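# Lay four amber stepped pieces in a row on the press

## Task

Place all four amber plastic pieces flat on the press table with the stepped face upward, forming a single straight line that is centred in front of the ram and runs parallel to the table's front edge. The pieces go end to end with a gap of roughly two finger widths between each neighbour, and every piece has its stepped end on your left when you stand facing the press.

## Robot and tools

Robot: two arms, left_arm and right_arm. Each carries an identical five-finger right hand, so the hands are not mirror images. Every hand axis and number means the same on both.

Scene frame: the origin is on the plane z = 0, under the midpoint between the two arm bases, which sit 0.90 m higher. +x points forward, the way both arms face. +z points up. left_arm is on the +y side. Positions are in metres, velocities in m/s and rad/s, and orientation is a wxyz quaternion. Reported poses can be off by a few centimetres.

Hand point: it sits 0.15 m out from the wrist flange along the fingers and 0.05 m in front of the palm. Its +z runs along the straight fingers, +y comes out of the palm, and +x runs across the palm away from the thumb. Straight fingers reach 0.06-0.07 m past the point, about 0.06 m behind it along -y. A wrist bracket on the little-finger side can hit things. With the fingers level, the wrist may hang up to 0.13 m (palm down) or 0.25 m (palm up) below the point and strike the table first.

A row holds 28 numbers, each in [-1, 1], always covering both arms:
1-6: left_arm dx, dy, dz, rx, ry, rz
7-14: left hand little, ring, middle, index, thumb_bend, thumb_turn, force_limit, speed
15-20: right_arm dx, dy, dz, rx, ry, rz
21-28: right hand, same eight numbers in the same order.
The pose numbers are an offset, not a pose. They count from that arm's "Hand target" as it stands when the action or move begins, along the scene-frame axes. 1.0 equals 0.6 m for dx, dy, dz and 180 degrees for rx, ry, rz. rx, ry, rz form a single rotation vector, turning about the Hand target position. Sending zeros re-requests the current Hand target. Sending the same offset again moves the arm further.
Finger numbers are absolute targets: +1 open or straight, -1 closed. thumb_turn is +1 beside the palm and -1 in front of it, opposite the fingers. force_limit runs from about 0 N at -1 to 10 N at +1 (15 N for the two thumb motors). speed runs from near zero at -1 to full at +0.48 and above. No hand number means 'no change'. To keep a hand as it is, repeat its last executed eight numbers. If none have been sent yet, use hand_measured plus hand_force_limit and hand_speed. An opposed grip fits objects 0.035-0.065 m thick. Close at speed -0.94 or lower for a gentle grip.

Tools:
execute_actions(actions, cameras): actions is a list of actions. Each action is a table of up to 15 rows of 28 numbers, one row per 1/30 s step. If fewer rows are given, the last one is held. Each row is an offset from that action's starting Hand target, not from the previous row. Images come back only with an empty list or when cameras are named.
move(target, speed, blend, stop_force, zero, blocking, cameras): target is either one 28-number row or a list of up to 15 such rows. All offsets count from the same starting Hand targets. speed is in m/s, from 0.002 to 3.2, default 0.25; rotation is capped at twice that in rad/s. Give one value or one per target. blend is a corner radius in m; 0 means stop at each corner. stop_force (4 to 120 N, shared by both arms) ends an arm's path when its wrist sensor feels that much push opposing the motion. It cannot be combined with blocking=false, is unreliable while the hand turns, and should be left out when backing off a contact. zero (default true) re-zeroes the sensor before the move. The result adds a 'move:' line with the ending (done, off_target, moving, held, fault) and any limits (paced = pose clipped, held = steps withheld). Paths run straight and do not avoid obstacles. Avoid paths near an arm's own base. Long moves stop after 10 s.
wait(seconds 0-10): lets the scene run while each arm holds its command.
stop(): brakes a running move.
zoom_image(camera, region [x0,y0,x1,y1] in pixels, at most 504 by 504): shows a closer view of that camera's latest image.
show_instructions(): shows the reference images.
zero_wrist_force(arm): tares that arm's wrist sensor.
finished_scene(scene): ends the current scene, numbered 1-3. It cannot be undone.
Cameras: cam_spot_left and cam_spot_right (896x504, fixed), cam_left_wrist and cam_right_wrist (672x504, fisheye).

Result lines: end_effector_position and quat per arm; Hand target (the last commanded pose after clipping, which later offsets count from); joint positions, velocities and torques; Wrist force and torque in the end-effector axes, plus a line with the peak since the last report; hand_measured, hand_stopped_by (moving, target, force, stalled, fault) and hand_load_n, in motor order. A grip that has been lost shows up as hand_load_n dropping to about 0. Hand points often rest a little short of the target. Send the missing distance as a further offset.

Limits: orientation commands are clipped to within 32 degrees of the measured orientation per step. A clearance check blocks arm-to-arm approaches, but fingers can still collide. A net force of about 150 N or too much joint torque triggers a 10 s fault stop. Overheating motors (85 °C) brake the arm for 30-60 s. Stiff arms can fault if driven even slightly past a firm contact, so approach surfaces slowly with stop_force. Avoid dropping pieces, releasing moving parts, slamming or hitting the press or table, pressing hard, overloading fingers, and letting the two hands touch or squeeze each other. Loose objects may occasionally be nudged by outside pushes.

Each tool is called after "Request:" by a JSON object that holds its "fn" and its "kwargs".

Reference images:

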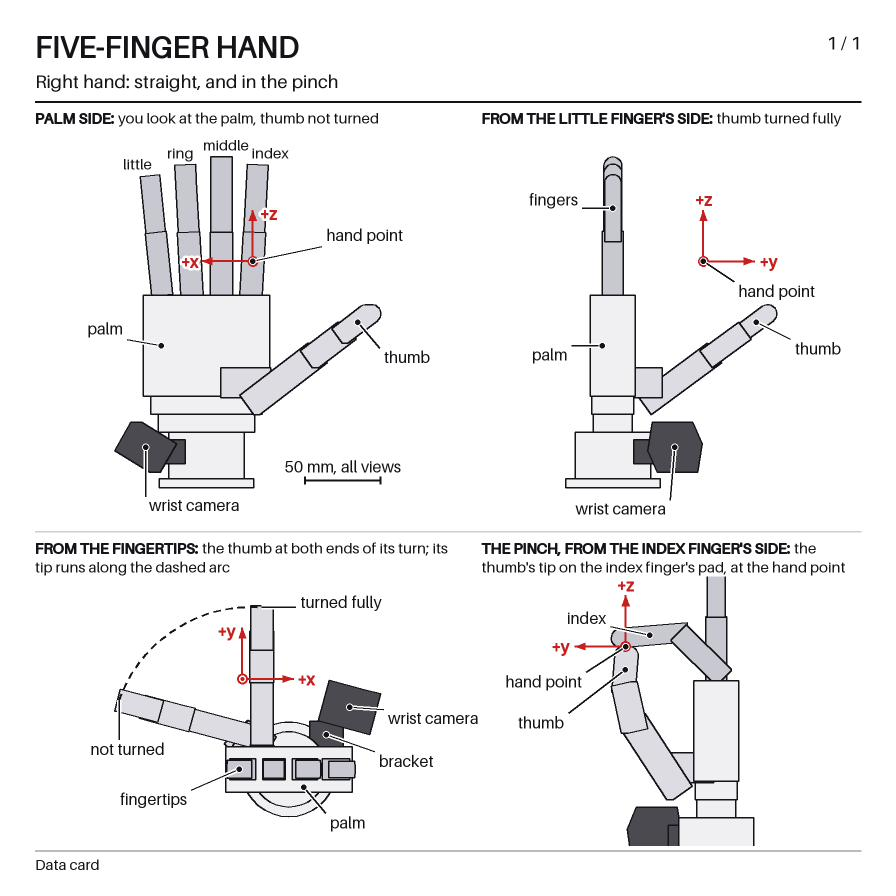

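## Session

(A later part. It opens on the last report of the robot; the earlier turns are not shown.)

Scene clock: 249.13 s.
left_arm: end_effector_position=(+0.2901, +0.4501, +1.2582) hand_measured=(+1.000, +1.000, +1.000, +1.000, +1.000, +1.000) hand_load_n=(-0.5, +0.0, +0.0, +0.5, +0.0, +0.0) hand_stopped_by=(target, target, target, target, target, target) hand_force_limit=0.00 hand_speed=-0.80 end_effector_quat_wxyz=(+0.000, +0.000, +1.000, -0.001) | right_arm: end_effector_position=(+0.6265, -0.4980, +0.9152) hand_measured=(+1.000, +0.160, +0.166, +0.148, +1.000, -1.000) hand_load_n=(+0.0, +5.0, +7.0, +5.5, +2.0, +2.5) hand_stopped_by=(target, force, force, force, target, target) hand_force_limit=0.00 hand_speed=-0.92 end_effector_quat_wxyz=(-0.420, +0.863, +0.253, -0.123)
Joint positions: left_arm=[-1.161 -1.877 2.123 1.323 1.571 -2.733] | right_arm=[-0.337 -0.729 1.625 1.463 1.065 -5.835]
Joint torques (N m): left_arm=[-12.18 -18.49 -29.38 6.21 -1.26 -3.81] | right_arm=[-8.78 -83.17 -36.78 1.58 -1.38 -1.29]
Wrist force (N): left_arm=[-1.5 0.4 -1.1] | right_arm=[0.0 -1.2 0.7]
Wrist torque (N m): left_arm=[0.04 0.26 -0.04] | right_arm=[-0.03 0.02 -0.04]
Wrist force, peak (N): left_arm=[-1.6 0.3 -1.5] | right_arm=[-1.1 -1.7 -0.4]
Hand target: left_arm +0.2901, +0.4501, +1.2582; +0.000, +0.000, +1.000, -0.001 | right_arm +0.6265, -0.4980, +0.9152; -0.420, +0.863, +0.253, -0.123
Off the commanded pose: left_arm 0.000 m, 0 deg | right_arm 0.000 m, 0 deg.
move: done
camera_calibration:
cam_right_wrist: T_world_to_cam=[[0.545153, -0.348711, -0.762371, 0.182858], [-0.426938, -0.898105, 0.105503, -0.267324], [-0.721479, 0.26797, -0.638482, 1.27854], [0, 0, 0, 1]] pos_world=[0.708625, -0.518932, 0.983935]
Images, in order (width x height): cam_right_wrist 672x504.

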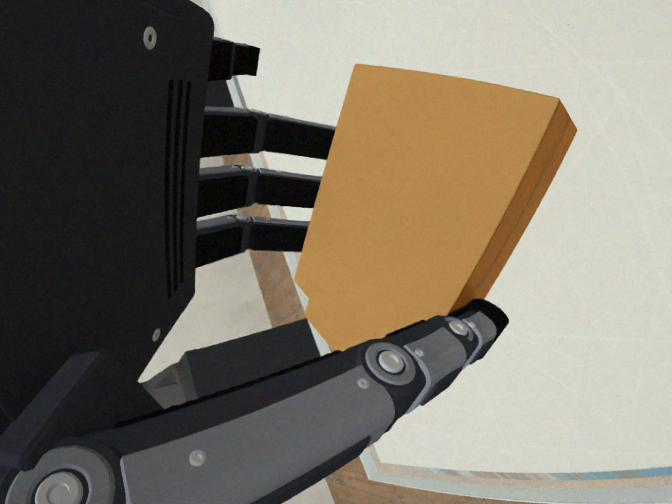

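Request:
{"fn": "move", "kwargs": {"target": [0,0,0,0,0,0,1,1,1,1,1,1,0,-0.8,0,0,0.04,0,0,0,1,-0.1,-0.3,-0.3,1,-1,0.0,-0.92], "speed": 0.02, "cameras": ["cam_right_wrist"]}}

Scene clock: 252.43 s.
left_arm: end_effector_position=(+0.2901, +0.4501, +1.2582) hand_measured=(+1.000, +1.000, +1.000, +1.000, +1.000, +1.000) hand_load_n=(+0.0, +0.0, +0.0, +0.0, -0.5, +0.0) hand_stopped_by=(target, target, target, target, target, target) hand_force_limit=0.00 hand_speed=-0.80 end_effector_quat_wxyz=(+0.000, +0.000, +1.000, -0.001) | right_arm: end_effector_position=(+0.6265, -0.4980, +0.9390) hand_measured=(+1.000, +0.160, +0.166, +0.148, +1.000, -1.000) hand_load_n=(+0.0, +4.0, +6.5, +5.5, +2.0, +3.0) hand_stopped_by=(target, force, force, force, target, target) hand_force_limit=0.00 hand_speed=-0.92 end_effector_quat_wxyz=(-0.420, +0.863, +0.253, -0.123)
Joint positions: left_arm=[-1.161 -1.877 2.123 1.323 1.571 -2.733] | right_arm=[-0.337 -0.759 1.627 1.492 1.065 -5.835]
Joint torques (N m): left_arm=[-13.17 -17.78 -29.35 6.24 -1.03 -3.82] | right_arm=[-7.99 -109.6 -11.33 6.96 -1.45 -2.43]
Wrist force (N): left_arm=[-1.5 0.3 -1.3] | right_arm=[-0.2 1.0 1.0]
Wrist torque (N m): left_arm=[0.05 0.26 -0.05] | right_arm=[-0.10 0.03 0.09]
Wrist force, peak (N): left_arm=[-1.6 0.2 -1.4] | right_arm=[-0.2 1.1 1.4]
Hand target: left_arm +0.2901, +0.4501, +1.2582; +0.000, +0.000, +1.000, -0.001 | right_arm +0.6265, -0.4980, +0.9392; -0.420, +0.863, +0.253, -0.123
Off the commanded pose: left_arm 0.000 m, 0 deg | right_arm 0.000 m, 0 deg.
move: done
camera_calibration:
cam_right_wrist: T_world_to_cam=[[0.545153, -0.348711, -0.762371, 0.201002], [-0.426938, -0.898105, 0.105503, -0.269835], [-0.721479, 0.26797, -0.638482, 1.29374], [0, 0, 0, 1]] pos_world=[0.708625, -0.518932, 1.00773]
Images, in order (width x height): cam_right_wrist 672x504.

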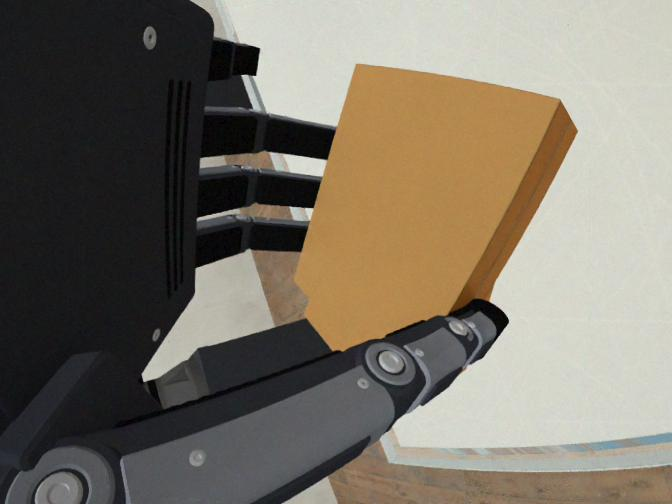

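Request:
{"fn": "move", "kwargs": {"target": [[0,0,0,0,0,0,1,1,1,1,1,1,0,-0.8,0,0,0.18,0,0,0,1,-0.1,-0.3,-0.3,1,-1,0.0,-0.92],[-0.225,0.21,0,0,0,0,1,1,1,1,1,1,0,-0.8,0.11,0.66,0.18,0,0,-0.6856,1,-0.1,-0.3,-0.3,1,-1,0.0,-0.92]], "speed": 0.25, "blend": 0.02, "cameras": ["all"]}}

Scene clock: 277.20 s.
left_arm: end_effector_position=(+0.1855, +0.5495, +1.2581) hand_measured=(+1.000, +1.000, +1.000, +1.000, +1.000, +1.000) hand_load_n=(+0.0, +0.0, +0.0, +0.0, +0.0, +0.0) hand_stopped_by=(target, target, target, target, target, target) hand_force_limit=0.00 hand_speed=-0.80 end_effector_quat_wxyz=(-0.015, -0.003, +1.000, +0.003) | right_arm: end_effector_position=(+0.6821, -0.1645, +1.0472) hand_measured=(+1.000, +0.160, +0.166, +0.148, +1.000, -1.000) hand_load_n=(+0.0, +4.0, +6.5, +5.5, +2.0, +3.0) hand_stopped_by=(target, force, force, force, target, target) hand_force_limit=0.00 hand_speed=-0.92 end_effector_quat_wxyz=(-0.356, +0.731, -0.524, +0.255)
Joint positions: left_arm=[-1.859 -2.366 2.338 1.597 1.601 -3.436] | right_arm=[0.227 -1.276 1.856 0.086 1.492 -3.203]
Joint torques (N m): left_arm=[10.49 33.45 -50.24 1.91 -1.34 4.42] | right_arm=[19.28 -53.93 -50.77 3.44 2.55 4.24]
Wrist force (N): left_arm=[-1.1 0.2 -0.9] | right_arm=[0.1 0.8 1.2]
Wrist torque (N m): left_arm=[-0.02 0.17 -0.17] | right_arm=[-0.16 -0.01 -0.18]
Wrist force, peak (N): left_arm=[-1.9 0.6 -1.2] | right_arm=[-0.2 2.6 2.3]
Hand target: left_arm +0.1856, +0.5495, +1.2581; -0.015, -0.003, +1.000, +0.003 (not the last commanded pose) | right_arm +0.6821, -0.1644, +1.0472; -0.356, +0.731, -0.524, +0.255 (not the last commanded pose)
Off the commanded pose: left_arm 0.040 m, 2 deg | right_arm 0.063 m, 19 deg.
led back after a hold (left arm): the arm was led back toward your command in small steps, so it may still be short of it.
move: held (left_arm; a check stopped the path), off_target (right_arm; braked when a check withheld steps of left_arm); path passed 1 of 2 targets; limits=held
pose unreachable (left arm): on one or more control steps of this call, first in action 0 (counted from 0), this arm could not follow its commanded pose, so it was not sent that pose on those steps. It may still have moved: this result reports where it is.
cause: moving toward the commanded pose would bring two parts of the arm too close to each other (joints 3 (elbow) to 6 (wrist 3) lie between them).
camera_calibration:
cam_left_wrist: T_world_to_cam=[[-0.237096, 0.971264, 0.0207882, -0.517507], [0.840016, 0.194214, 0.50661, -0.906115], [0.488015, 0.137578, -0.861924, 1.03765], [0, 0, 0, 1]] pos_world=[0.132066, 0.535859, 1.36418]
cam_right_wrist: T_world_to_cam=[[-0.469726, -0.445052, -0.762422, 1.0459], [-0.768834, 0.630681, 0.105526, 0.526567], [0.433881, 0.635744, -0.638418, 0.58595], [0, 0, 0, 1]] pos_world=[0.641898, -0.239128, 1.11594]

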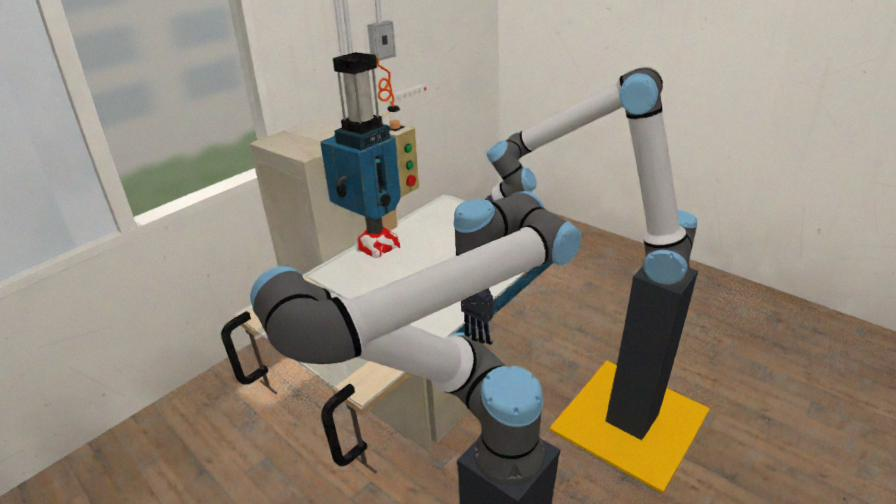

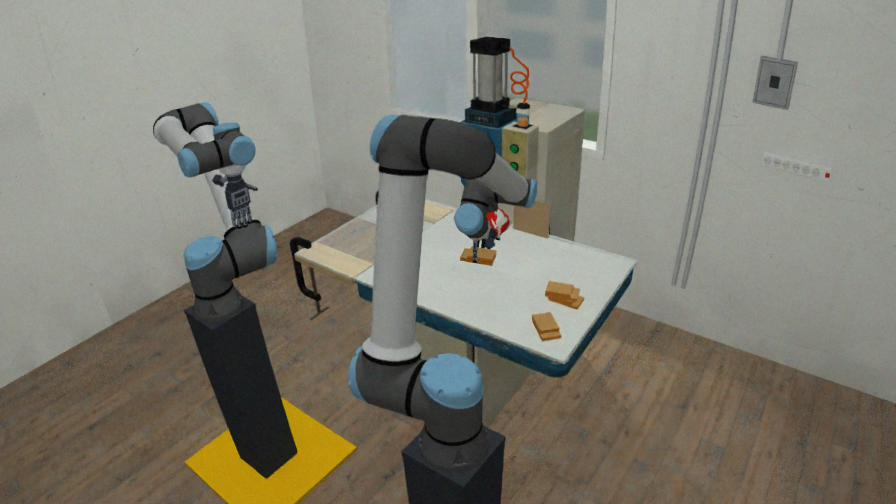

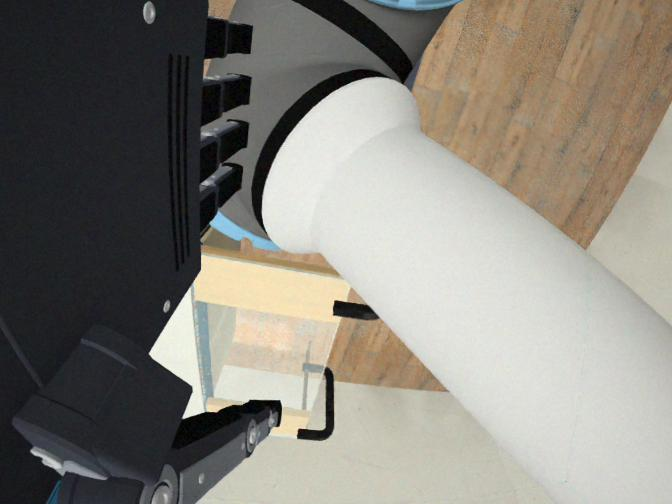

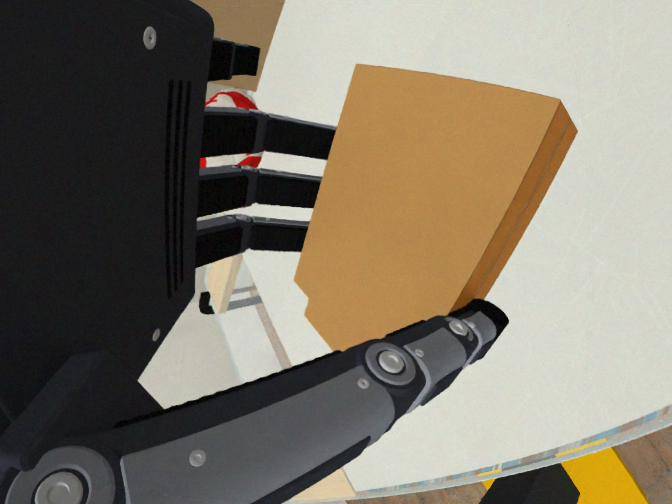

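Request:
{"fn": "move", "kwargs": {"target": [0,0,0,0,0,0,1,1,1,1,1,1,0,-0.8,0.1255,0.711,-0.17,0,0,-0.1083,1,-0.1,-0.3,-0.3,1,-1,0.0,-0.92], "speed": 0.2, "cameras": ["cam_spot_left","cam_spot_right","cam_right_wrist"]}}

Scene clock: 283.13 s.
left_arm: end_effector_position=(+0.1855, +0.5495, +1.2581) hand_measured=(+1.000, +1.000, +1.000, +1.000, +1.000, +1.000) hand_load_n=(+0.0, +0.0, +0.0, +0.0, +0.0, +0.0) hand_stopped_by=(target, target, target, target, target, target) hand_force_limit=0.00 hand_speed=-0.80 end_effector_quat_wxyz=(-0.015, -0.003, +1.000, +0.003) | right_arm: end_effector_position=(+0.7574, +0.2621, +0.9452) hand_measured=(+1.000, +0.160, +0.166, +0.148, +1.000, -1.000) hand_load_n=(+0.0, +4.0, +6.5, +6.0, +2.0, +3.0) hand_stopped_by=(target, force, force, force, target, target) hand_force_limit=0.00 hand_speed=-0.92 end_effector_quat_wxyz=(-0.308, +0.631, -0.640, +0.312)
Joint positions: left_arm=[-1.859 -2.366 2.338 1.597 1.601 -3.436] | right_arm=[0.751 -0.592 0.92 0.497 2.147 -2.608]
Joint torques (N m): left_arm=[11.45 35.96 -50.8 1.51 -1.18 4.47] | right_arm=[18 -110.24 -54.45 4.3 4.49 4.16]
Wrist force (N): left_arm=[-1.4 0.3 -1.1] | right_arm=[0.1 1.1 1.1]
Wrist torque (N m): left_arm=[0.00 0.22 -0.19] | right_arm=[-0.08 -0.01 -0.17]
Wrist force, peak (N): left_arm=[-1.6 0.4 -1.1] | right_arm=[-1.6 1.7 1.4]
Hand target: left_arm +0.1855, +0.5495, +1.2581; -0.015, -0.003, +1.000, +0.003 | right_arm +0.7574, +0.2622, +0.9452; -0.308, +0.631, -0.640, +0.312
Off the commanded pose: left_arm 0.000 m, 0 deg | right_arm 0.000 m, 0 deg.
move: done
camera_calibration:
cam_right_wrist: T_world_to_cam=[[-0.591331, -0.262688, -0.762446, 1.2377], [-0.514153, 0.851185, 0.105501, 0.0755112], [0.621269, 0.454399, -0.638394, 0.122534], [0, 0, 0, 1]] pos_world=[0.694586, 0.205174, 1.01394]
Images, in order (width x height): cam_spot_left 896x504, cam_spot_right 896x504, cam_right_wrist 672x504.

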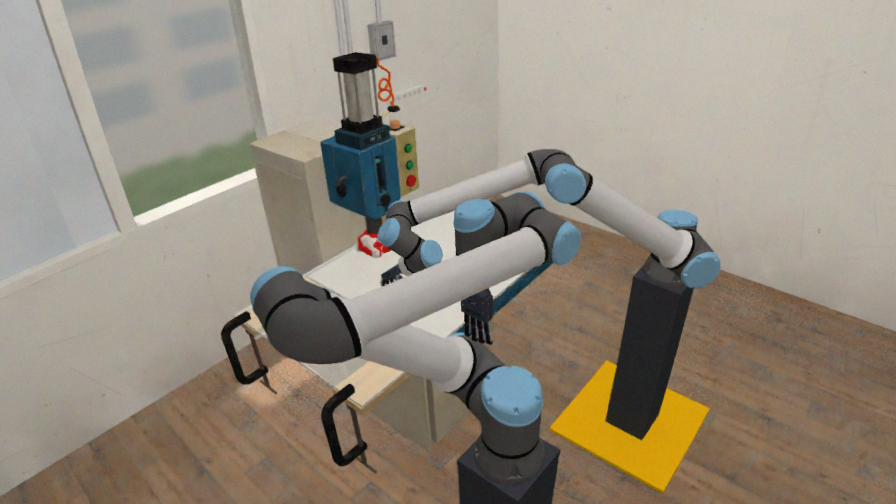

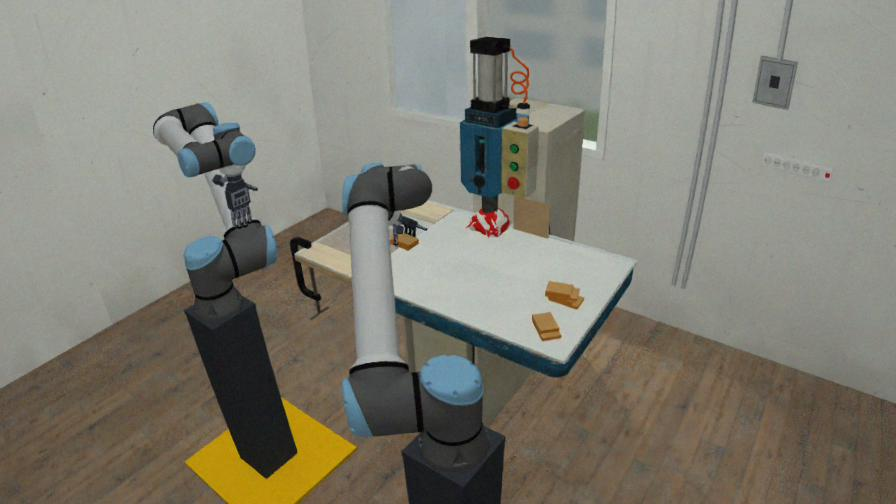

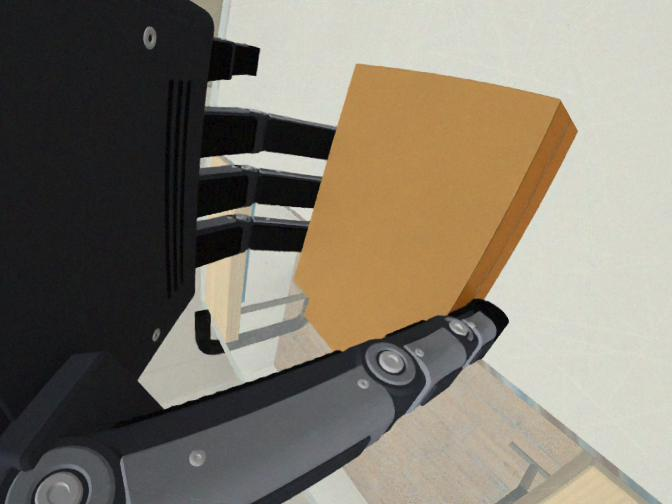

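Request:
{"fn": "move", "kwargs": {"target": [0,0,0,0,0,0,1,1,1,1,1,1,0,-0.8,0,-0.04,-0.07,0,0,0,1,-0.1,-0.3,-0.3,1,-1,0.0,-0.92], "speed": 0.1}}

Request:
{"fn": "move", "kwargs": {"target": [0,0,0,0,0,0,1,1,1,1,1,1,0,-0.8,0,0,-0.04,0,0,0,1,-0.1,-0.3,-0.3,1,-1,0.0,-0.92], "speed": 0.01, "stop_force": 5, "cameras": ["cam_right_wrist"]}}

Scene clock: 292.57 s.
left_arm: end_effector_position=(+0.1855, +0.5495, +1.2581) hand_measured=(+1.000, +1.000, +1.000, +1.000, +1.000, +1.000) hand_load_n=(+0.5, +0.0, +0.0, +0.0, +0.0, +0.0) hand_stopped_by=(target, target, target, target, target, target) hand_force_limit=0.00 hand_speed=-0.80 end_effector_quat_wxyz=(-0.015, -0.003, +1.000, +0.003) | right_arm: end_effector_position=(+0.7574, +0.2382, +0.9033) hand_measured=(+1.000, +0.160, +0.166, +0.148, +1.000, -1.000) hand_load_n=(+0.0, +4.0, +6.5, +5.5, +2.0, +3.0) hand_stopped_by=(target, force, force, force, target, target) hand_force_limit=0.00 hand_speed=-0.92 end_effector_quat_wxyz=(-0.308, +0.631, -0.640, +0.312)
Joint positions: left_arm=[-1.859 -2.366 2.338 1.597 1.601 -3.436] | right_arm=[0.733 -0.6 1.012 0.404 2.135 -2.624]
Joint torques (N m): left_arm=[12.85 33.88 -50.37 1.53 -1.54 4.54] | right_arm=[-12.74 -133.54 -26.04 -1.66 -1.64 -3.46]
Wrist force (N): left_arm=[-1.3 0.3 -1.2] | right_arm=[-0.1 1.0 1.1]
Wrist torque (N m): left_arm=[0.02 0.20 -0.18] | right_arm=[-0.10 0.02 0.08]
Wrist force, peak (N): left_arm=[-1.5 0.3 -1.2] | right_arm=[0.7 1.8 1.7]
Hand target: left_arm +0.1855, +0.5495, +1.2581; -0.015, -0.003, +1.000, +0.003 | right_arm +0.7574, +0.2382, +0.9032; -0.308, +0.631, -0.640, +0.312
Off the commanded pose: left_arm 0.000 m, 0 deg | right_arm 0.000 m, 0 deg.
move: done

Scene clock: 295.73 s.
left_arm: end_effector_position=(+0.1855, +0.5495, +1.2581) hand_measured=(+1.000, +1.000, +1.000, +1.000, +1.000, +1.000) hand_load_n=(-0.5, +0.0, +0.0, +0.0, +0.0, +0.0) hand_stopped_by=(target, target, target, target, target, target) hand_force_limit=0.00 hand_speed=-0.80 end_effector_quat_wxyz=(-0.015, -0.003, +1.000, +0.003) | right_arm: end_effector_position=(+0.7574, +0.2382, +0.8882) hand_measured=(+1.000, +0.160, +0.166, +0.148, +1.000, -1.000) hand_load_n=(-0.5, +5.0, +6.5, +5.5, +2.0, +4.0) hand_stopped_by=(target, force, force, force, target, target) hand_force_limit=0.00 hand_speed=-0.92 end_effector_quat_wxyz=(-0.308, +0.631, -0.640, +0.312)
Joint positions: left_arm=[-1.859 -2.366 2.338 1.597 1.601 -3.436] | right_arm=[0.733 -0.588 1.018 0.387 2.135 -2.624]
Joint torques (N m): left_arm=[9.31 38.19 -51.85 1.77 -1.22 4.21] | right_arm=[-14.28 -132.46 -52.63 4.35 -0.7 -3.23]
Wrist force (N): left_arm=[-1.4 0.5 -0.9] | right_arm=[0.2 0.4 0.6]
Wrist torque (N m): left_arm=[0.03 0.21 -0.18] | right_arm=[-0.07 0.02 0.06]
Wrist force, peak (N): left_arm=[-1.5 0.1 -1.3] | right_arm=[-1.2 -3.7 -5.4]
Hand target: left_arm +0.1855, +0.5495, +1.2581; -0.015, -0.003, +1.000, +0.003 | right_arm +0.7574, +0.2382, +0.8882; -0.308, +0.631, -0.640, +0.312 (not the last commanded pose)
Off the commanded pose: left_arm 0.000 m, 0 deg | right_arm 0.009 m, 0 deg.
move: contact (right_arm)
camera_calibration:
cam_right_wrist: T_world_to_cam=[[-0.591444, -0.26274, -0.76234, 1.18792], [-0.514111, 0.851212, 0.105492, 0.101928], [0.621196, 0.454319, -0.638521, 0.0972384], [0, 0, 0, 1]] pos_world=[0.694586, 0.181174, 0.956934]
Images, in order (width x height): cam_right_wrist 672x504.

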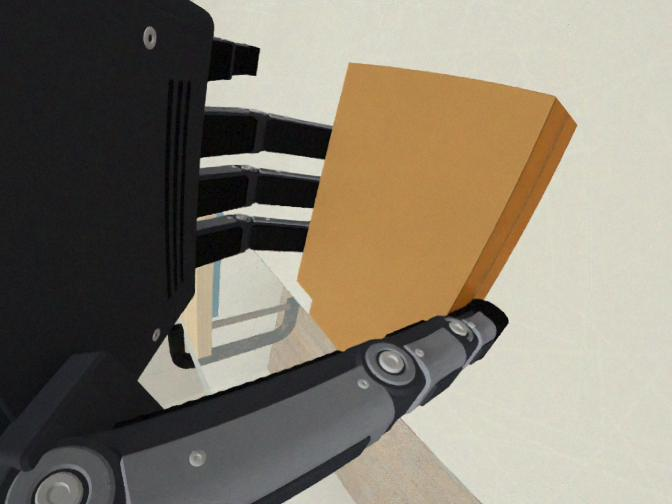

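Request:
{"fn": "move", "kwargs": {"target": [0,0,0,0,0,0,1,1,1,1,1,1,0,-0.8,0,0,-0.001,0,0,0,1,0.5,0.5,0.5,1,-1,0.0,-0.6], "speed": 0.03, "cameras": ["cam_right_wrist"]}}

Request:
{"fn": "move", "kwargs": {"target": [0,0,0,0,0,0,1,1,1,1,1,1,0,-0.8,0,0,0.1,0,0,0,1,0.5,0.5,0.5,1,-1,0.0,-0.6], "speed": 0.08, "cameras": ["cam_right_wrist"]}}

Scene clock: 298.53 s.
left_arm: end_effector_position=(+0.1855, +0.5495, +1.2581) hand_measured=(+1.000, +1.000, +1.000, +1.000, +1.000, +1.000) hand_load_n=(+0.0, +0.0, +0.0, +0.0, +0.0, +0.0) hand_stopped_by=(target, target, target, target, target, target) hand_force_limit=0.00 hand_speed=-0.80 end_effector_quat_wxyz=(-0.015, -0.003, +1.000, +0.003) | right_arm: end_effector_position=(+0.7574, +0.2382, +0.8877) hand_measured=(+1.000, +0.500, +0.500, +0.500, +1.000, -1.000) hand_load_n=(+0.0, +0.0, +0.0, +0.0, +0.0, +0.0) hand_stopped_by=(target, target, target, target, target, target) hand_force_limit=0.00 hand_speed=-0.60 end_effector_quat_wxyz=(-0.308, +0.631, -0.640, +0.312)
Joint positions: left_arm=[-1.859 -2.366 2.338 1.597 1.601 -3.436] | right_arm=[0.733 -0.587 1.018 0.386 2.135 -2.624]
Joint torques (N m): left_arm=[11.42 34.56 -50.26 1.63 -1.39 4.13] | right_arm=[-9.4 -104.88 -26 -0.89 1.62 -2.95]
Wrist force (N): left_arm=[-1.1 0.4 -1.2] | right_arm=[-0.1 -0.7 -0.7]
Wrist torque (N m): left_arm=[0.02 0.17 -0.16] | right_arm=[-0.12 0.05 0.05]
Wrist force, peak (N): left_arm=[-1.5 0.2 -1.3] | right_arm=[-0.1 -1.5 -0.4]
Hand target: left_arm +0.1855, +0.5495, +1.2581; -0.015, -0.003, +1.000, +0.003 | right_arm +0.7574, +0.2382, +0.8876; -0.308, +0.631, -0.640, +0.312
Off the commanded pose: left_arm 0.000 m, 0 deg | right_arm 0.000 m, 0 deg.
move: done
camera_calibration:
cam_right_wrist: T_world_to_cam=[[-0.591296, -0.262631, -0.762492, 1.18765], [-0.514144, 0.851187, 0.105527, 0.101941], [0.621308, 0.454429, -0.638334, 0.0965351], [0, 0, 0, 1]] pos_world=[0.694686, 0.181274, 0.956436]
Images, in order (width x height): cam_right_wrist 672x504.

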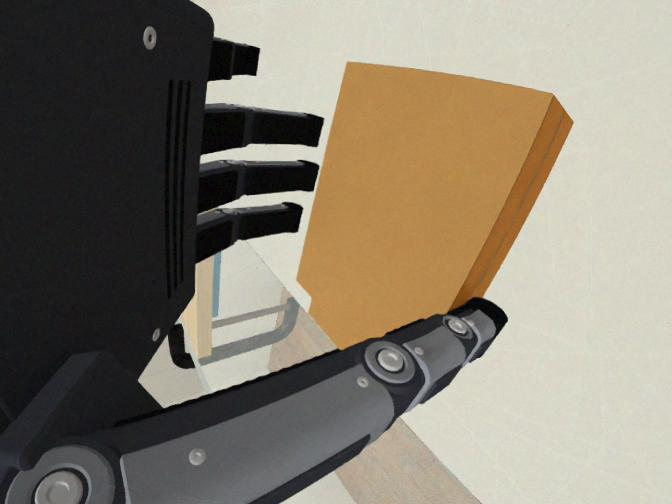

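Scene clock: 299.70 s.
left_arm: end_effector_position=(+0.1855, +0.5495, +1.2581) hand_measured=(+1.000, +1.000, +1.000, +1.000, +1.000, +1.000) hand_load_n=(-0.5, +0.0, +0.0, +0.0, +0.0, +0.0) hand_stopped_by=(target, target, target, target, target, target) hand_force_limit=0.00 hand_speed=-0.80 end_effector_quat_wxyz=(-0.015, -0.003, +1.000, +0.003) | right_arm: end_effector_position=(+0.7574, +0.2382, +0.9474) hand_measured=(+1.000, +0.500, +0.500, +0.500, +1.000, -1.000) hand_load_n=(+0.0, -0.5, +0.0, +0.0, +0.0, +0.0) hand_stopped_by=(target, target, target, target, target, target) hand_force_limit=0.00 hand_speed=-0.60 end_effector_quat_wxyz=(-0.308, +0.631, -0.640, +0.312)
Joint positions: left_arm=[-1.859 -2.366 2.338 1.597 1.601 -3.436] | right_arm=[0.733 -0.632 0.992 0.457 2.135 -2.624]
Joint torques (N m): left_arm=[9.3 34.11 -50.26 1.62 -1.19 4.27] | right_arm=[-8.78 -130.12 -52.25 4.82 1.36 -0.87]
Wrist force (N): left_arm=[-1.4 0.4 -0.9] | right_arm=[0.1 -1.0 -0.6]
Wrist torque (N m): left_arm=[0.00 0.21 -0.18] | right_arm=[-0.13 0.02 0.05]
Wrist force, peak (N): left_arm=[-1.5 0.1 -1.2] | right_arm=[0.3 -1.0 -1.3]
Hand target: left_arm +0.1855, +0.5495, +1.2581; -0.015, -0.003, +1.000, +0.003 | right_arm +0.7574, +0.2382, +0.9476; -0.308, +0.631, -0.640, +0.312
Off the commanded pose: left_arm 0.000 m, 0 deg | right_arm 0.000 m, 0 deg.
move: done
camera_calibration:
cam_right_wrist: T_world_to_cam=[[-0.591404, -0.262805, -0.762348, 1.23304], [-0.514156, 0.851192, 0.105433, 0.0957772], [0.621196, 0.454319, -0.638521, 0.135038], [0, 0, 0, 1]] pos_world=[0.694586, 0.181174, 1.01613]
Images, in order (width x height): cam_right_wrist 672x504.

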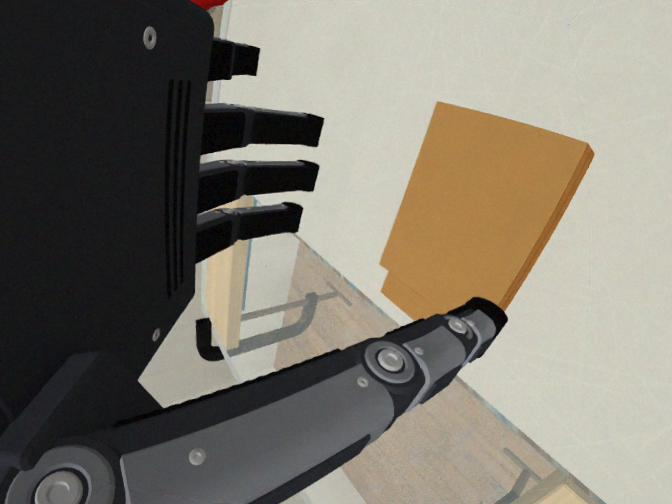

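Request:
{"fn": "move", "kwargs": {"target": [[0,0,0,0,0,0,1,1,1,1,1,1,0,-0.8,-0.1,-0.1,0.2,0,0,0,1,0.5,0.5,0.5,1,-1,0.0,-0.6],[0,0,0,0,0,0,1,1,1,1,1,1,0,-0.8,-0.3457,-0.3637,0.4207,0.2266,0.2237,-0.4583,1,0.5,0.5,0.5,1,-1,0.0,-0.6]], "speed": 0.35, "blend": 0.04, "cameras": ["cam_right_wrist"]}}

Request:
{"fn": "zoom_image", "kwargs": {"camera": "cam_right_wrist", "region": [200, 60, 672, 504]}}

Request:
{"fn": "move", "kwargs": {"target": [0,0,0,0,0,0,1,1,1,1,1,1,0,-0.8,0,-0.5333,0,0,0,0,1,0.5,0.5,0.5,1,-1,0.0,-0.6], "speed": 0.35, "cameras": ["cam_right_wrist"]}}

Request:
{"fn": "zoom_image", "kwargs": {"camera": "cam_right_wrist", "region": [200, 60, 672, 504]}}

Scene clock: 309.67 s.
left_arm: end_effector_position=(+0.1855, +0.5495, +1.2581) hand_measured=(+1.000, +1.000, +1.000, +1.000, +1.000, +1.000) hand_load_n=(+0.0, +0.0, +0.0, +0.0, +0.0, +0.0) hand_stopped_by=(target, target, target, target, target, target) hand_force_limit=0.00 hand_speed=-0.80 end_effector_quat_wxyz=(-0.015, -0.003, +1.000, +0.003) | right_arm: end_effector_position=(+0.5500, +0.0200, +1.2000) hand_measured=(+1.000, +0.500, +0.500, +0.500, +1.000, -1.000) hand_load_n=(+0.0, +0.0, +0.0, +0.0, +0.0, +0.0) hand_stopped_by=(target, target, target, target, target, target) hand_force_limit=0.00 hand_speed=-0.60 end_effector_quat_wxyz=(+0.000, +0.000, +1.000, +0.000)
Joint positions: left_arm=[-1.859 -2.366 2.338 1.597 1.601 -3.436] | right_arm=[0.534 -1.101 1.384 1.287 1.57 -1.037]
Joint torques (N m): left_arm=[9.92 35.43 -50.35 1.64 -1.17 4.39] | right_arm=[-13.48 -91.2 -25.88 6.76 -2.63 4.35]
Wrist force (N): left_arm=[-1.2 0.2 -0.9] | right_arm=[0.3 -1.3 0.3]
Wrist torque (N m): left_arm=[-0.02 0.19 -0.18] | right_arm=[-0.14 -0.06 -0.17]
Wrist force, peak (N): left_arm=[-1.8 0.1 -1.1] | right_arm=[0.6 -1.6 -1.5]
Hand target: left_arm +0.1855, +0.5495, +1.2581; -0.015, -0.003, +1.000, +0.003 | right_arm +0.5500, +0.0200, +1.2000; +0.000, +0.000, +1.000, +0.000
Off the commanded pose: left_arm 0.000 m, 0 deg | right_arm 0.000 m, 0 deg.
move: done
camera_calibration:
cam_right_wrist: T_world_to_cam=[[-0.271116, 0.962528, -0.0060506, 0.137447], [0.844111, 0.240773, 0.479067, -1.03494], [0.462572, 0.124775, -0.877757, 0.905156], [0, 0, 0, 1]] pos_world=[0.492168, 0.00394709, 1.29114]
Images, in order (width x height): cam_right_wrist 672x504.

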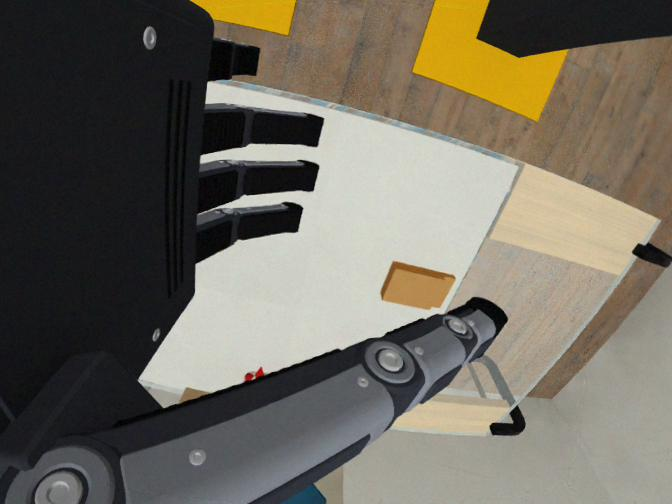

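Scaled by 1.068 from the camera's 672x504 image, which has a finer 960x720 frame.

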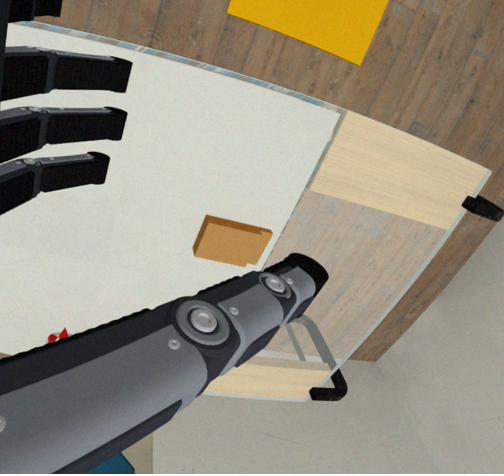

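Scene clock: 311.30 s.
left_arm: end_effector_position=(+0.1855, +0.5495, +1.2581) hand_measured=(+1.000, +1.000, +1.000, +1.000, +1.000, +1.000) hand_load_n=(+0.0, +0.0, +0.0, +0.0, +0.0, +0.0) hand_stopped_by=(target, target, target, target, target, target) hand_force_limit=0.00 hand_speed=-0.80 end_effector_quat_wxyz=(-0.015, -0.003, +1.000, +0.003) | right_arm: end_effector_position=(+0.5499, -0.2999, +1.2000) hand_measured=(+1.000, +0.500, +0.500, +0.500, +1.000, -1.000) hand_load_n=(+0.0, +0.0, +0.0, +0.0, +0.0, +0.0) hand_stopped_by=(target, target, target, target, target, target) hand_force_limit=0.00 hand_speed=-0.60 end_effector_quat_wxyz=(+0.000, +0.000, +1.000, +0.000)
Joint positions: left_arm=[-1.859 -2.366 2.338 1.597 1.601 -3.436] | right_arm=[0.03 -1.382 1.768 1.184 1.57 -1.541]
Joint torques (N m): left_arm=[11.34 34.16 -50.89 1.31 -1.27 4.3] | right_arm=[-8.42 -69.11 -24.03 0.96 -2.56 -2.74]
Wrist force (N): left_arm=[-1.3 0.2 -0.6] | right_arm=[-0.1 -1.2 -0.2]
Wrist torque (N m): left_arm=[-0.04 0.19 -0.18] | right_arm=[-0.09 0.01 0.07]
Wrist force, peak (N): left_arm=[-1.5 0.3 -1.2] | right_arm=[-0.2 -3.1 0.0]
Hand target: left_arm +0.1855, +0.5495, +1.2581; -0.015, -0.003, +1.000, +0.003 | right_arm +0.5500, -0.3000, +1.2000; +0.000, +0.000, +1.000, +0.000
Off the commanded pose: left_arm 0.000 m, 0 deg | right_arm 0.000 m, 0 deg.
move: done
camera_calibration:
cam_right_wrist: T_world_to_cam=[[-0.270759, 0.96263, -0.0058157, 0.444912], [0.844268, 0.240361, 0.478998, -0.958032], [0.462495, 0.124783, -0.877797, 0.945163], [0, 0, 0, 1]] pos_world=[0.492166, -0.315952, 1.29114]
Images, in order (width x height): cam_right_wrist 672x504.

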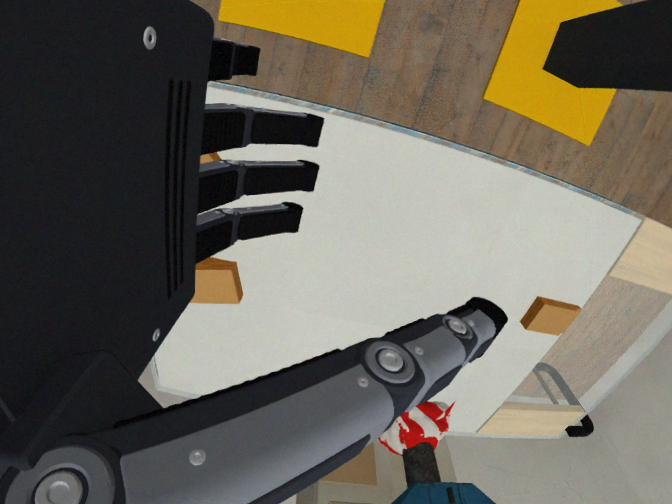

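Scaled by 1.068 from the camera's 672x504 image, which has a finer 960x720 frame.

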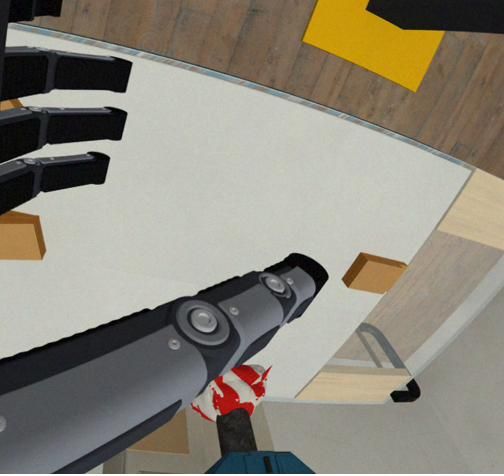

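Request:
{"fn": "move", "kwargs": {"target": [0,0,0,0,0,0,1,1,1,1,1,1,0,-0.8,0.25,0.3833,-0.1,0,0,0,1,1,1,1,1,1,0.0,-0.2], "speed": 0.3, "cameras": ["cam_right_wrist"]}}

Request:
{"fn": "zoom_image", "kwargs": {"camera": "cam_right_wrist", "region": [240, 200, 540, 500]}}

Scene clock: 331.87 s.
left_arm: end_effector_position=(+0.1855, +0.5495, +1.2581) hand_measured=(+1.000, +1.000, +1.000, +1.000, +1.000, +1.000) hand_load_n=(+0.0, +0.0, +0.0, +0.0, +0.0, -0.5) hand_stopped_by=(target, target, target, target, target, target) hand_force_limit=0.00 hand_speed=-0.80 end_effector_quat_wxyz=(-0.015, -0.003, +1.000, +0.003) | right_arm: end_effector_position=(+0.6999, -0.0701, +1.1400) hand_measured=(+1.000, +1.000, +1.000, +1.000, +1.000, +1.000) hand_load_n=(+0.0, +0.0, +0.0, +0.5, +0.0, +0.0) hand_stopped_by=(target, target, target, target, target, target) hand_force_limit=0.00 hand_speed=-0.20 end_effector_quat_wxyz=(+0.000, +0.000, +1.000, +0.000) end_effector_velocity=(+0.000, +0.001, -0.003) end_effector_angular_velocity=(-0.002, +0.005, +0.001)
Joint positions: left_arm=[-1.859 -2.366 2.338 1.597 1.601 -3.436] | right_arm=[0.338 -0.969 1.286 1.253 1.57 -1.233]
Joint velocities: left_arm=[within noise] | right_arm=[0.001 0.005 -0.002 0.002 0 0]
Joint torques (N m): left_arm=[11.39 35.03 -50.7 1.68 -1.3 4.34] | right_arm=[19.19 -78.9 -51.77 6.46 3.31 3.79]
Wrist force (N): left_arm=[-1.2 0.3 -0.8] | right_arm=[0.0 -1.4 0.1]
Wrist torque (N m): left_arm=[-0.01 0.18 -0.18] | right_arm=[-0.17 0.01 -0.19]
Wrist force, peak (N): left_arm=[-1.5 0.4 -1.2] | right_arm=[1.0 -2.8 -0.6]
Hand target: left_arm +0.1855, +0.5495, +1.2581; -0.015, -0.003, +1.000, +0.003 | right_arm +0.7000, -0.0700, +1.1400; +0.000, +0.000, +1.000, +0.000
Off the commanded pose: left_arm 0.000 m, 0 deg | right_arm 0.000 m, 0 deg.
move: done
camera_calibration:
cam_right_wrist: T_world_to_cam=[[-0.270803, 0.962618, -0.00573107, 0.263861], [0.844256, 0.240358, 0.479019, -1.11115], [0.462489, 0.124881, -0.877786, 0.794578], [0, 0, 0, 1]] pos_world=[0.642066, -0.0861516, 1.23124]
Images, in order (width x height): cam_right_wrist 672x504.

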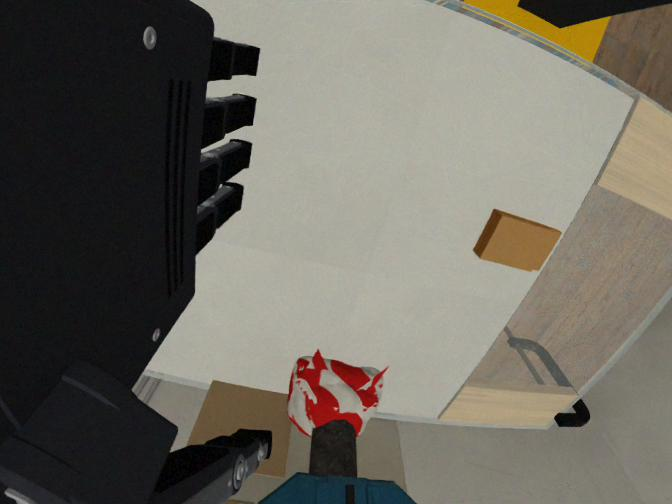

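Scaled by 1.680 from the camera's 672x504 image, which has a finer 960x720 frame.

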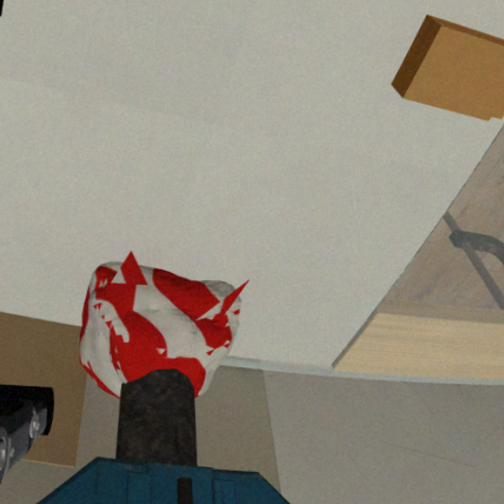

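Request:
{"fn": "zoom_image", "kwargs": {"camera": "cam_right_wrist", "region": [450, 190, 590, 290]}}

Scaled by 3.600 from the camera's 672x504 image, which has a finer 960x720 frame.

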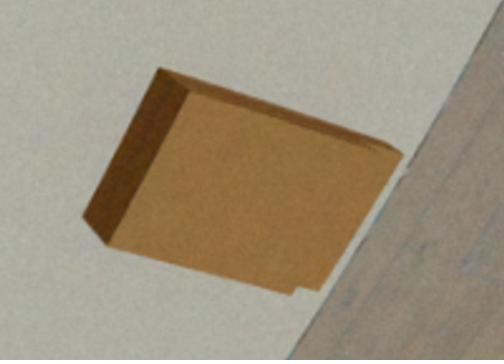

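Request:
{"fn": "move", "kwargs": {"target": [[0,0,0,0,0,0,1,1,1,1,1,1,0,-0.8,0.13,0.4467,-0.2,0,0,0.0056,1,1,1,1,1,1,0.0,-0.2],[0,0,0,0,0,0,1,1,1,1,1,1,0,-0.8,0.13,0.4467,-0.32,0,0,0.0056,1,1,1,1,1,1,0.0,-0.2]], "speed": 0.2, "cameras": ["cam_right_wrist"]}}

Scene clock: 366.73 s.
left_arm: end_effector_position=(+0.1855, +0.5495, +1.2581) hand_measured=(+1.000, +1.000, +1.000, +1.000, +1.000, +1.000) hand_load_n=(+0.0, +0.0, +0.0, +0.0, +0.0, +0.0) hand_stopped_by=(target, target, target, target, target, target) hand_force_limit=0.00 hand_speed=-0.80 end_effector_quat_wxyz=(-0.015, -0.003, +1.000, +0.003) | right_arm: end_effector_position=(+0.7780, +0.1980, +0.9482) hand_measured=(+1.000, +1.000, +1.000, +1.000, +1.000, +1.000) hand_load_n=(+0.5, +0.0, +0.0, +0.0, +0.0, +0.0) hand_stopped_by=(target, target, target, target, target, target) hand_force_limit=0.00 hand_speed=-0.20 end_effector_quat_wxyz=(+0.000, -0.009, +1.000, +0.000)
Joint positions: left_arm=[-1.859 -2.366 2.338 1.597 1.601 -3.436] | right_arm=[0.571 -0.416 0.616 1.371 1.57 -1.018]
Joint torques (N m): left_arm=[9.38 34.63 -49.98 1.86 -1.17 4.22] | right_arm=[19.65 -115.04 -27.22 0.61 -0.71 4.26]
Wrist force (N): left_arm=[-1.3 0.1 -1.1] | right_arm=[0.2 -1.1 0.1]
Wrist torque (N m): left_arm=[-0.02 0.20 -0.19] | right_arm=[-0.12 -0.02 -0.20]
Wrist force, peak (N): left_arm=[-1.6 0.3 -1.1] | right_arm=[0.3 -3.0 -0.7]
Hand target: left_arm +0.1855, +0.5495, +1.2581; -0.015, -0.003, +1.000, +0.003 | right_arm +0.7780, +0.1980, +0.9480; +0.000, -0.009, +1.000, +0.000
Off the commanded pose: left_arm 0.000 m, 0 deg | right_arm 0.000 m, 0 deg.
move: done
camera_calibration:
cam_right_wrist: T_world_to_cam=[[-0.287734, 0.957692, -0.00586063, 0.0401512], [0.839882, 0.25527, 0.478995, -1.14912], [0.460226, 0.132901, -0.877798, 0.556829], [0, 0, 0, 1]] pos_world=[0.720414, 0.180881, 1.03944]
Images, in order (width x height): cam_right_wrist 672x504.

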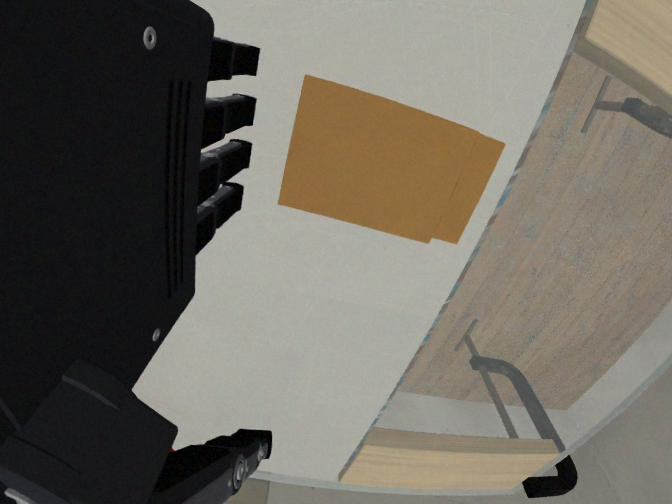

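Request:
{"fn": "zoom_image", "kwargs": {"camera": "cam_right_wrist", "region": [250, 50, 550, 270]}}

Scaled by 1.680 from the camera's 672x504 image, which has a finer 960x720 frame.

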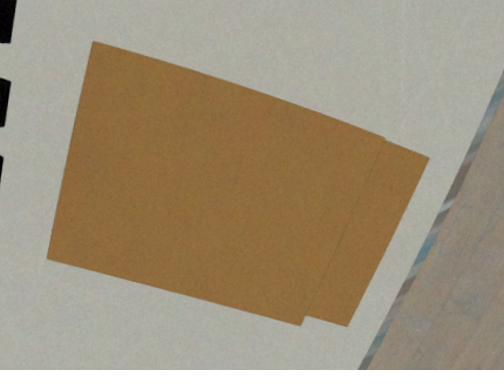

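Request:
{"fn": "move", "kwargs": {"target": [0,0,0,0,0,0,1,1,1,1,1,1,0,-0.8,0,0,-0.0167,0,0,0,1,1,1,1,1,1,0.0,-0.2], "speed": 0.02, "stop_force": 4}}

Request:
{"fn": "move", "kwargs": {"target": [0,0,0,0,0,0,1,1,1,1,1,1,0,-0.8,0,0.0592,0,0,0,0,1,1,1,1,1,1,0.0,-0.2], "speed": 0.03, "cameras": ["cam_right_wrist"]}}

Request:
{"fn": "zoom_image", "kwargs": {"camera": "cam_right_wrist", "region": [180, 30, 480, 250]}}

Scene clock: 384.70 s.
left_arm: end_effector_position=(+0.1855, +0.5495, +1.2581) hand_measured=(+1.000, +1.000, +1.000, +1.000, +1.000, +1.000) hand_load_n=(+0.0, +0.0, +0.0, +0.0, +0.0, +0.0) hand_stopped_by=(target, target, target, target, target, target) hand_force_limit=0.00 hand_speed=-0.80 end_effector_quat_wxyz=(-0.015, -0.003, +1.000, +0.003) | right_arm: end_effector_position=(+0.7780, +0.1980, +0.9380) hand_measured=(+1.000, +1.000, +1.000, +1.000, +1.000, +1.000) hand_load_n=(+0.0, +0.0, +0.0, +0.0, +0.0, +0.0) hand_stopped_by=(target, target, target, target, target, target) hand_force_limit=0.00 hand_speed=-0.20 end_effector_quat_wxyz=(+0.000, -0.009, +1.000, +0.000)
Joint positions: left_arm=[-1.859 -2.366 2.338 1.597 1.601 -3.436] | right_arm=[0.571 -0.411 0.622 1.358 1.57 -1.018]
Joint torques (N m): left_arm=[11.96 34.85 -49.94 1.8 -1.13 4.24] | right_arm=[20.46 -114.63 -25.78 1.13 -1.82 4.09]
Wrist force (N): left_arm=[-1.2 0.3 -0.9] | right_arm=[0.4 -1.5 -0.5]
Wrist torque (N m): left_arm=[0.00 0.18 -0.17] | right_arm=[-0.13 -0.03 -0.19]
Wrist force, peak (N): left_arm=[-1.6 0.5 -1.1] | right_arm=[0.3 -1.7 -0.3]
Hand target: left_arm +0.1855, +0.5495, +1.2581; -0.015, -0.003, +1.000, +0.003 | right_arm +0.7780, +0.1980, +0.9380; +0.000, -0.009, +1.000, +0.000
Off the commanded pose: left_arm 0.000 m, 0 deg | right_arm 0.000 m, 0 deg.
move: done

Scene clock: 386.37 s.
left_arm: end_effector_position=(+0.1855, +0.5495, +1.2581) hand_measured=(+1.000, +1.000, +1.000, +1.000, +1.000, +1.000) hand_load_n=(+0.0, +0.0, +0.0, +0.0, +0.0, +0.0) hand_stopped_by=(target, target, target, target, target, target) hand_force_limit=0.00 hand_speed=-0.80 end_effector_quat_wxyz=(-0.015, -0.003, +1.000, +0.003) | right_arm: end_effector_position=(+0.7779, +0.2335, +0.9380) hand_measured=(+1.000, +1.000, +1.000, +1.000, +1.000, +1.000) hand_load_n=(+0.0, +0.0, +0.0, +0.0, +0.0, +0.0) hand_stopped_by=(target, target, target, target, target, target) hand_force_limit=0.00 hand_speed=-0.20 end_effector_quat_wxyz=(+0.000, -0.009, +1.000, +0.001)
Joint positions: left_arm=[-1.859 -2.366 2.338 1.597 1.601 -3.436] | right_arm=[0.6 -0.334 0.468 1.436 1.57 -0.989]
Joint torques (N m): left_arm=[11.59 36.06 -50.94 1.86 -1.14 4.65] | right_arm=[18.21 -119.46 -52.87 5.66 0.52 4.2]
Wrist force (N): left_arm=[-1.0 0.2 -1.0] | right_arm=[0.6 -2.0 0.2]
Wrist torque (N m): left_arm=[-0.01 0.16 -0.17] | right_arm=[-0.09 -0.08 -0.21]
Wrist force, peak (N): left_arm=[-1.6 0.0 -0.9] | right_arm=[0.1 -2.9 -1.5]
Hand target: left_arm +0.1855, +0.5495, +1.2581; -0.015, -0.003, +1.000, +0.003 | right_arm +0.7780, +0.2335, +0.9380; +0.000, -0.009, +1.000, +0.000
Off the commanded pose: left_arm 0.000 m, 0 deg | right_arm 0.000 m, 0 deg.
move: done
camera_calibration:
cam_right_wrist: T_world_to_cam=[[-0.287675, 0.957711, -0.00571729, 0.00589802], [0.839905, 0.255149, 0.479019, -1.15327], [0.46022, 0.133, -0.877786, 0.54304], [0, 0, 0, 1]] pos_world=[0.720414, 0.216382, 1.02914]
Images, in order (width x height): cam_right_wrist 672x504.

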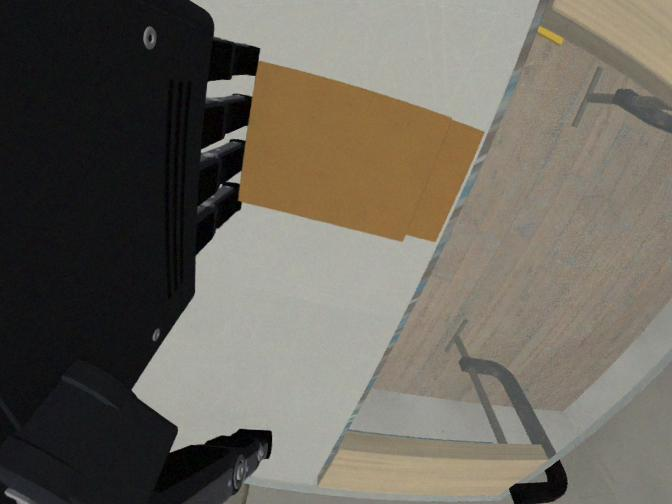

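Scaled by 1.680 from the camera's 672x504 image, which has a finer 960x720 frame.

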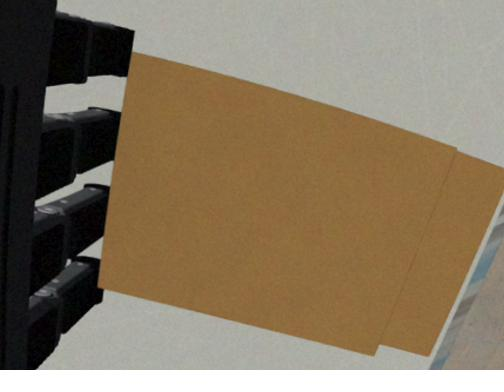

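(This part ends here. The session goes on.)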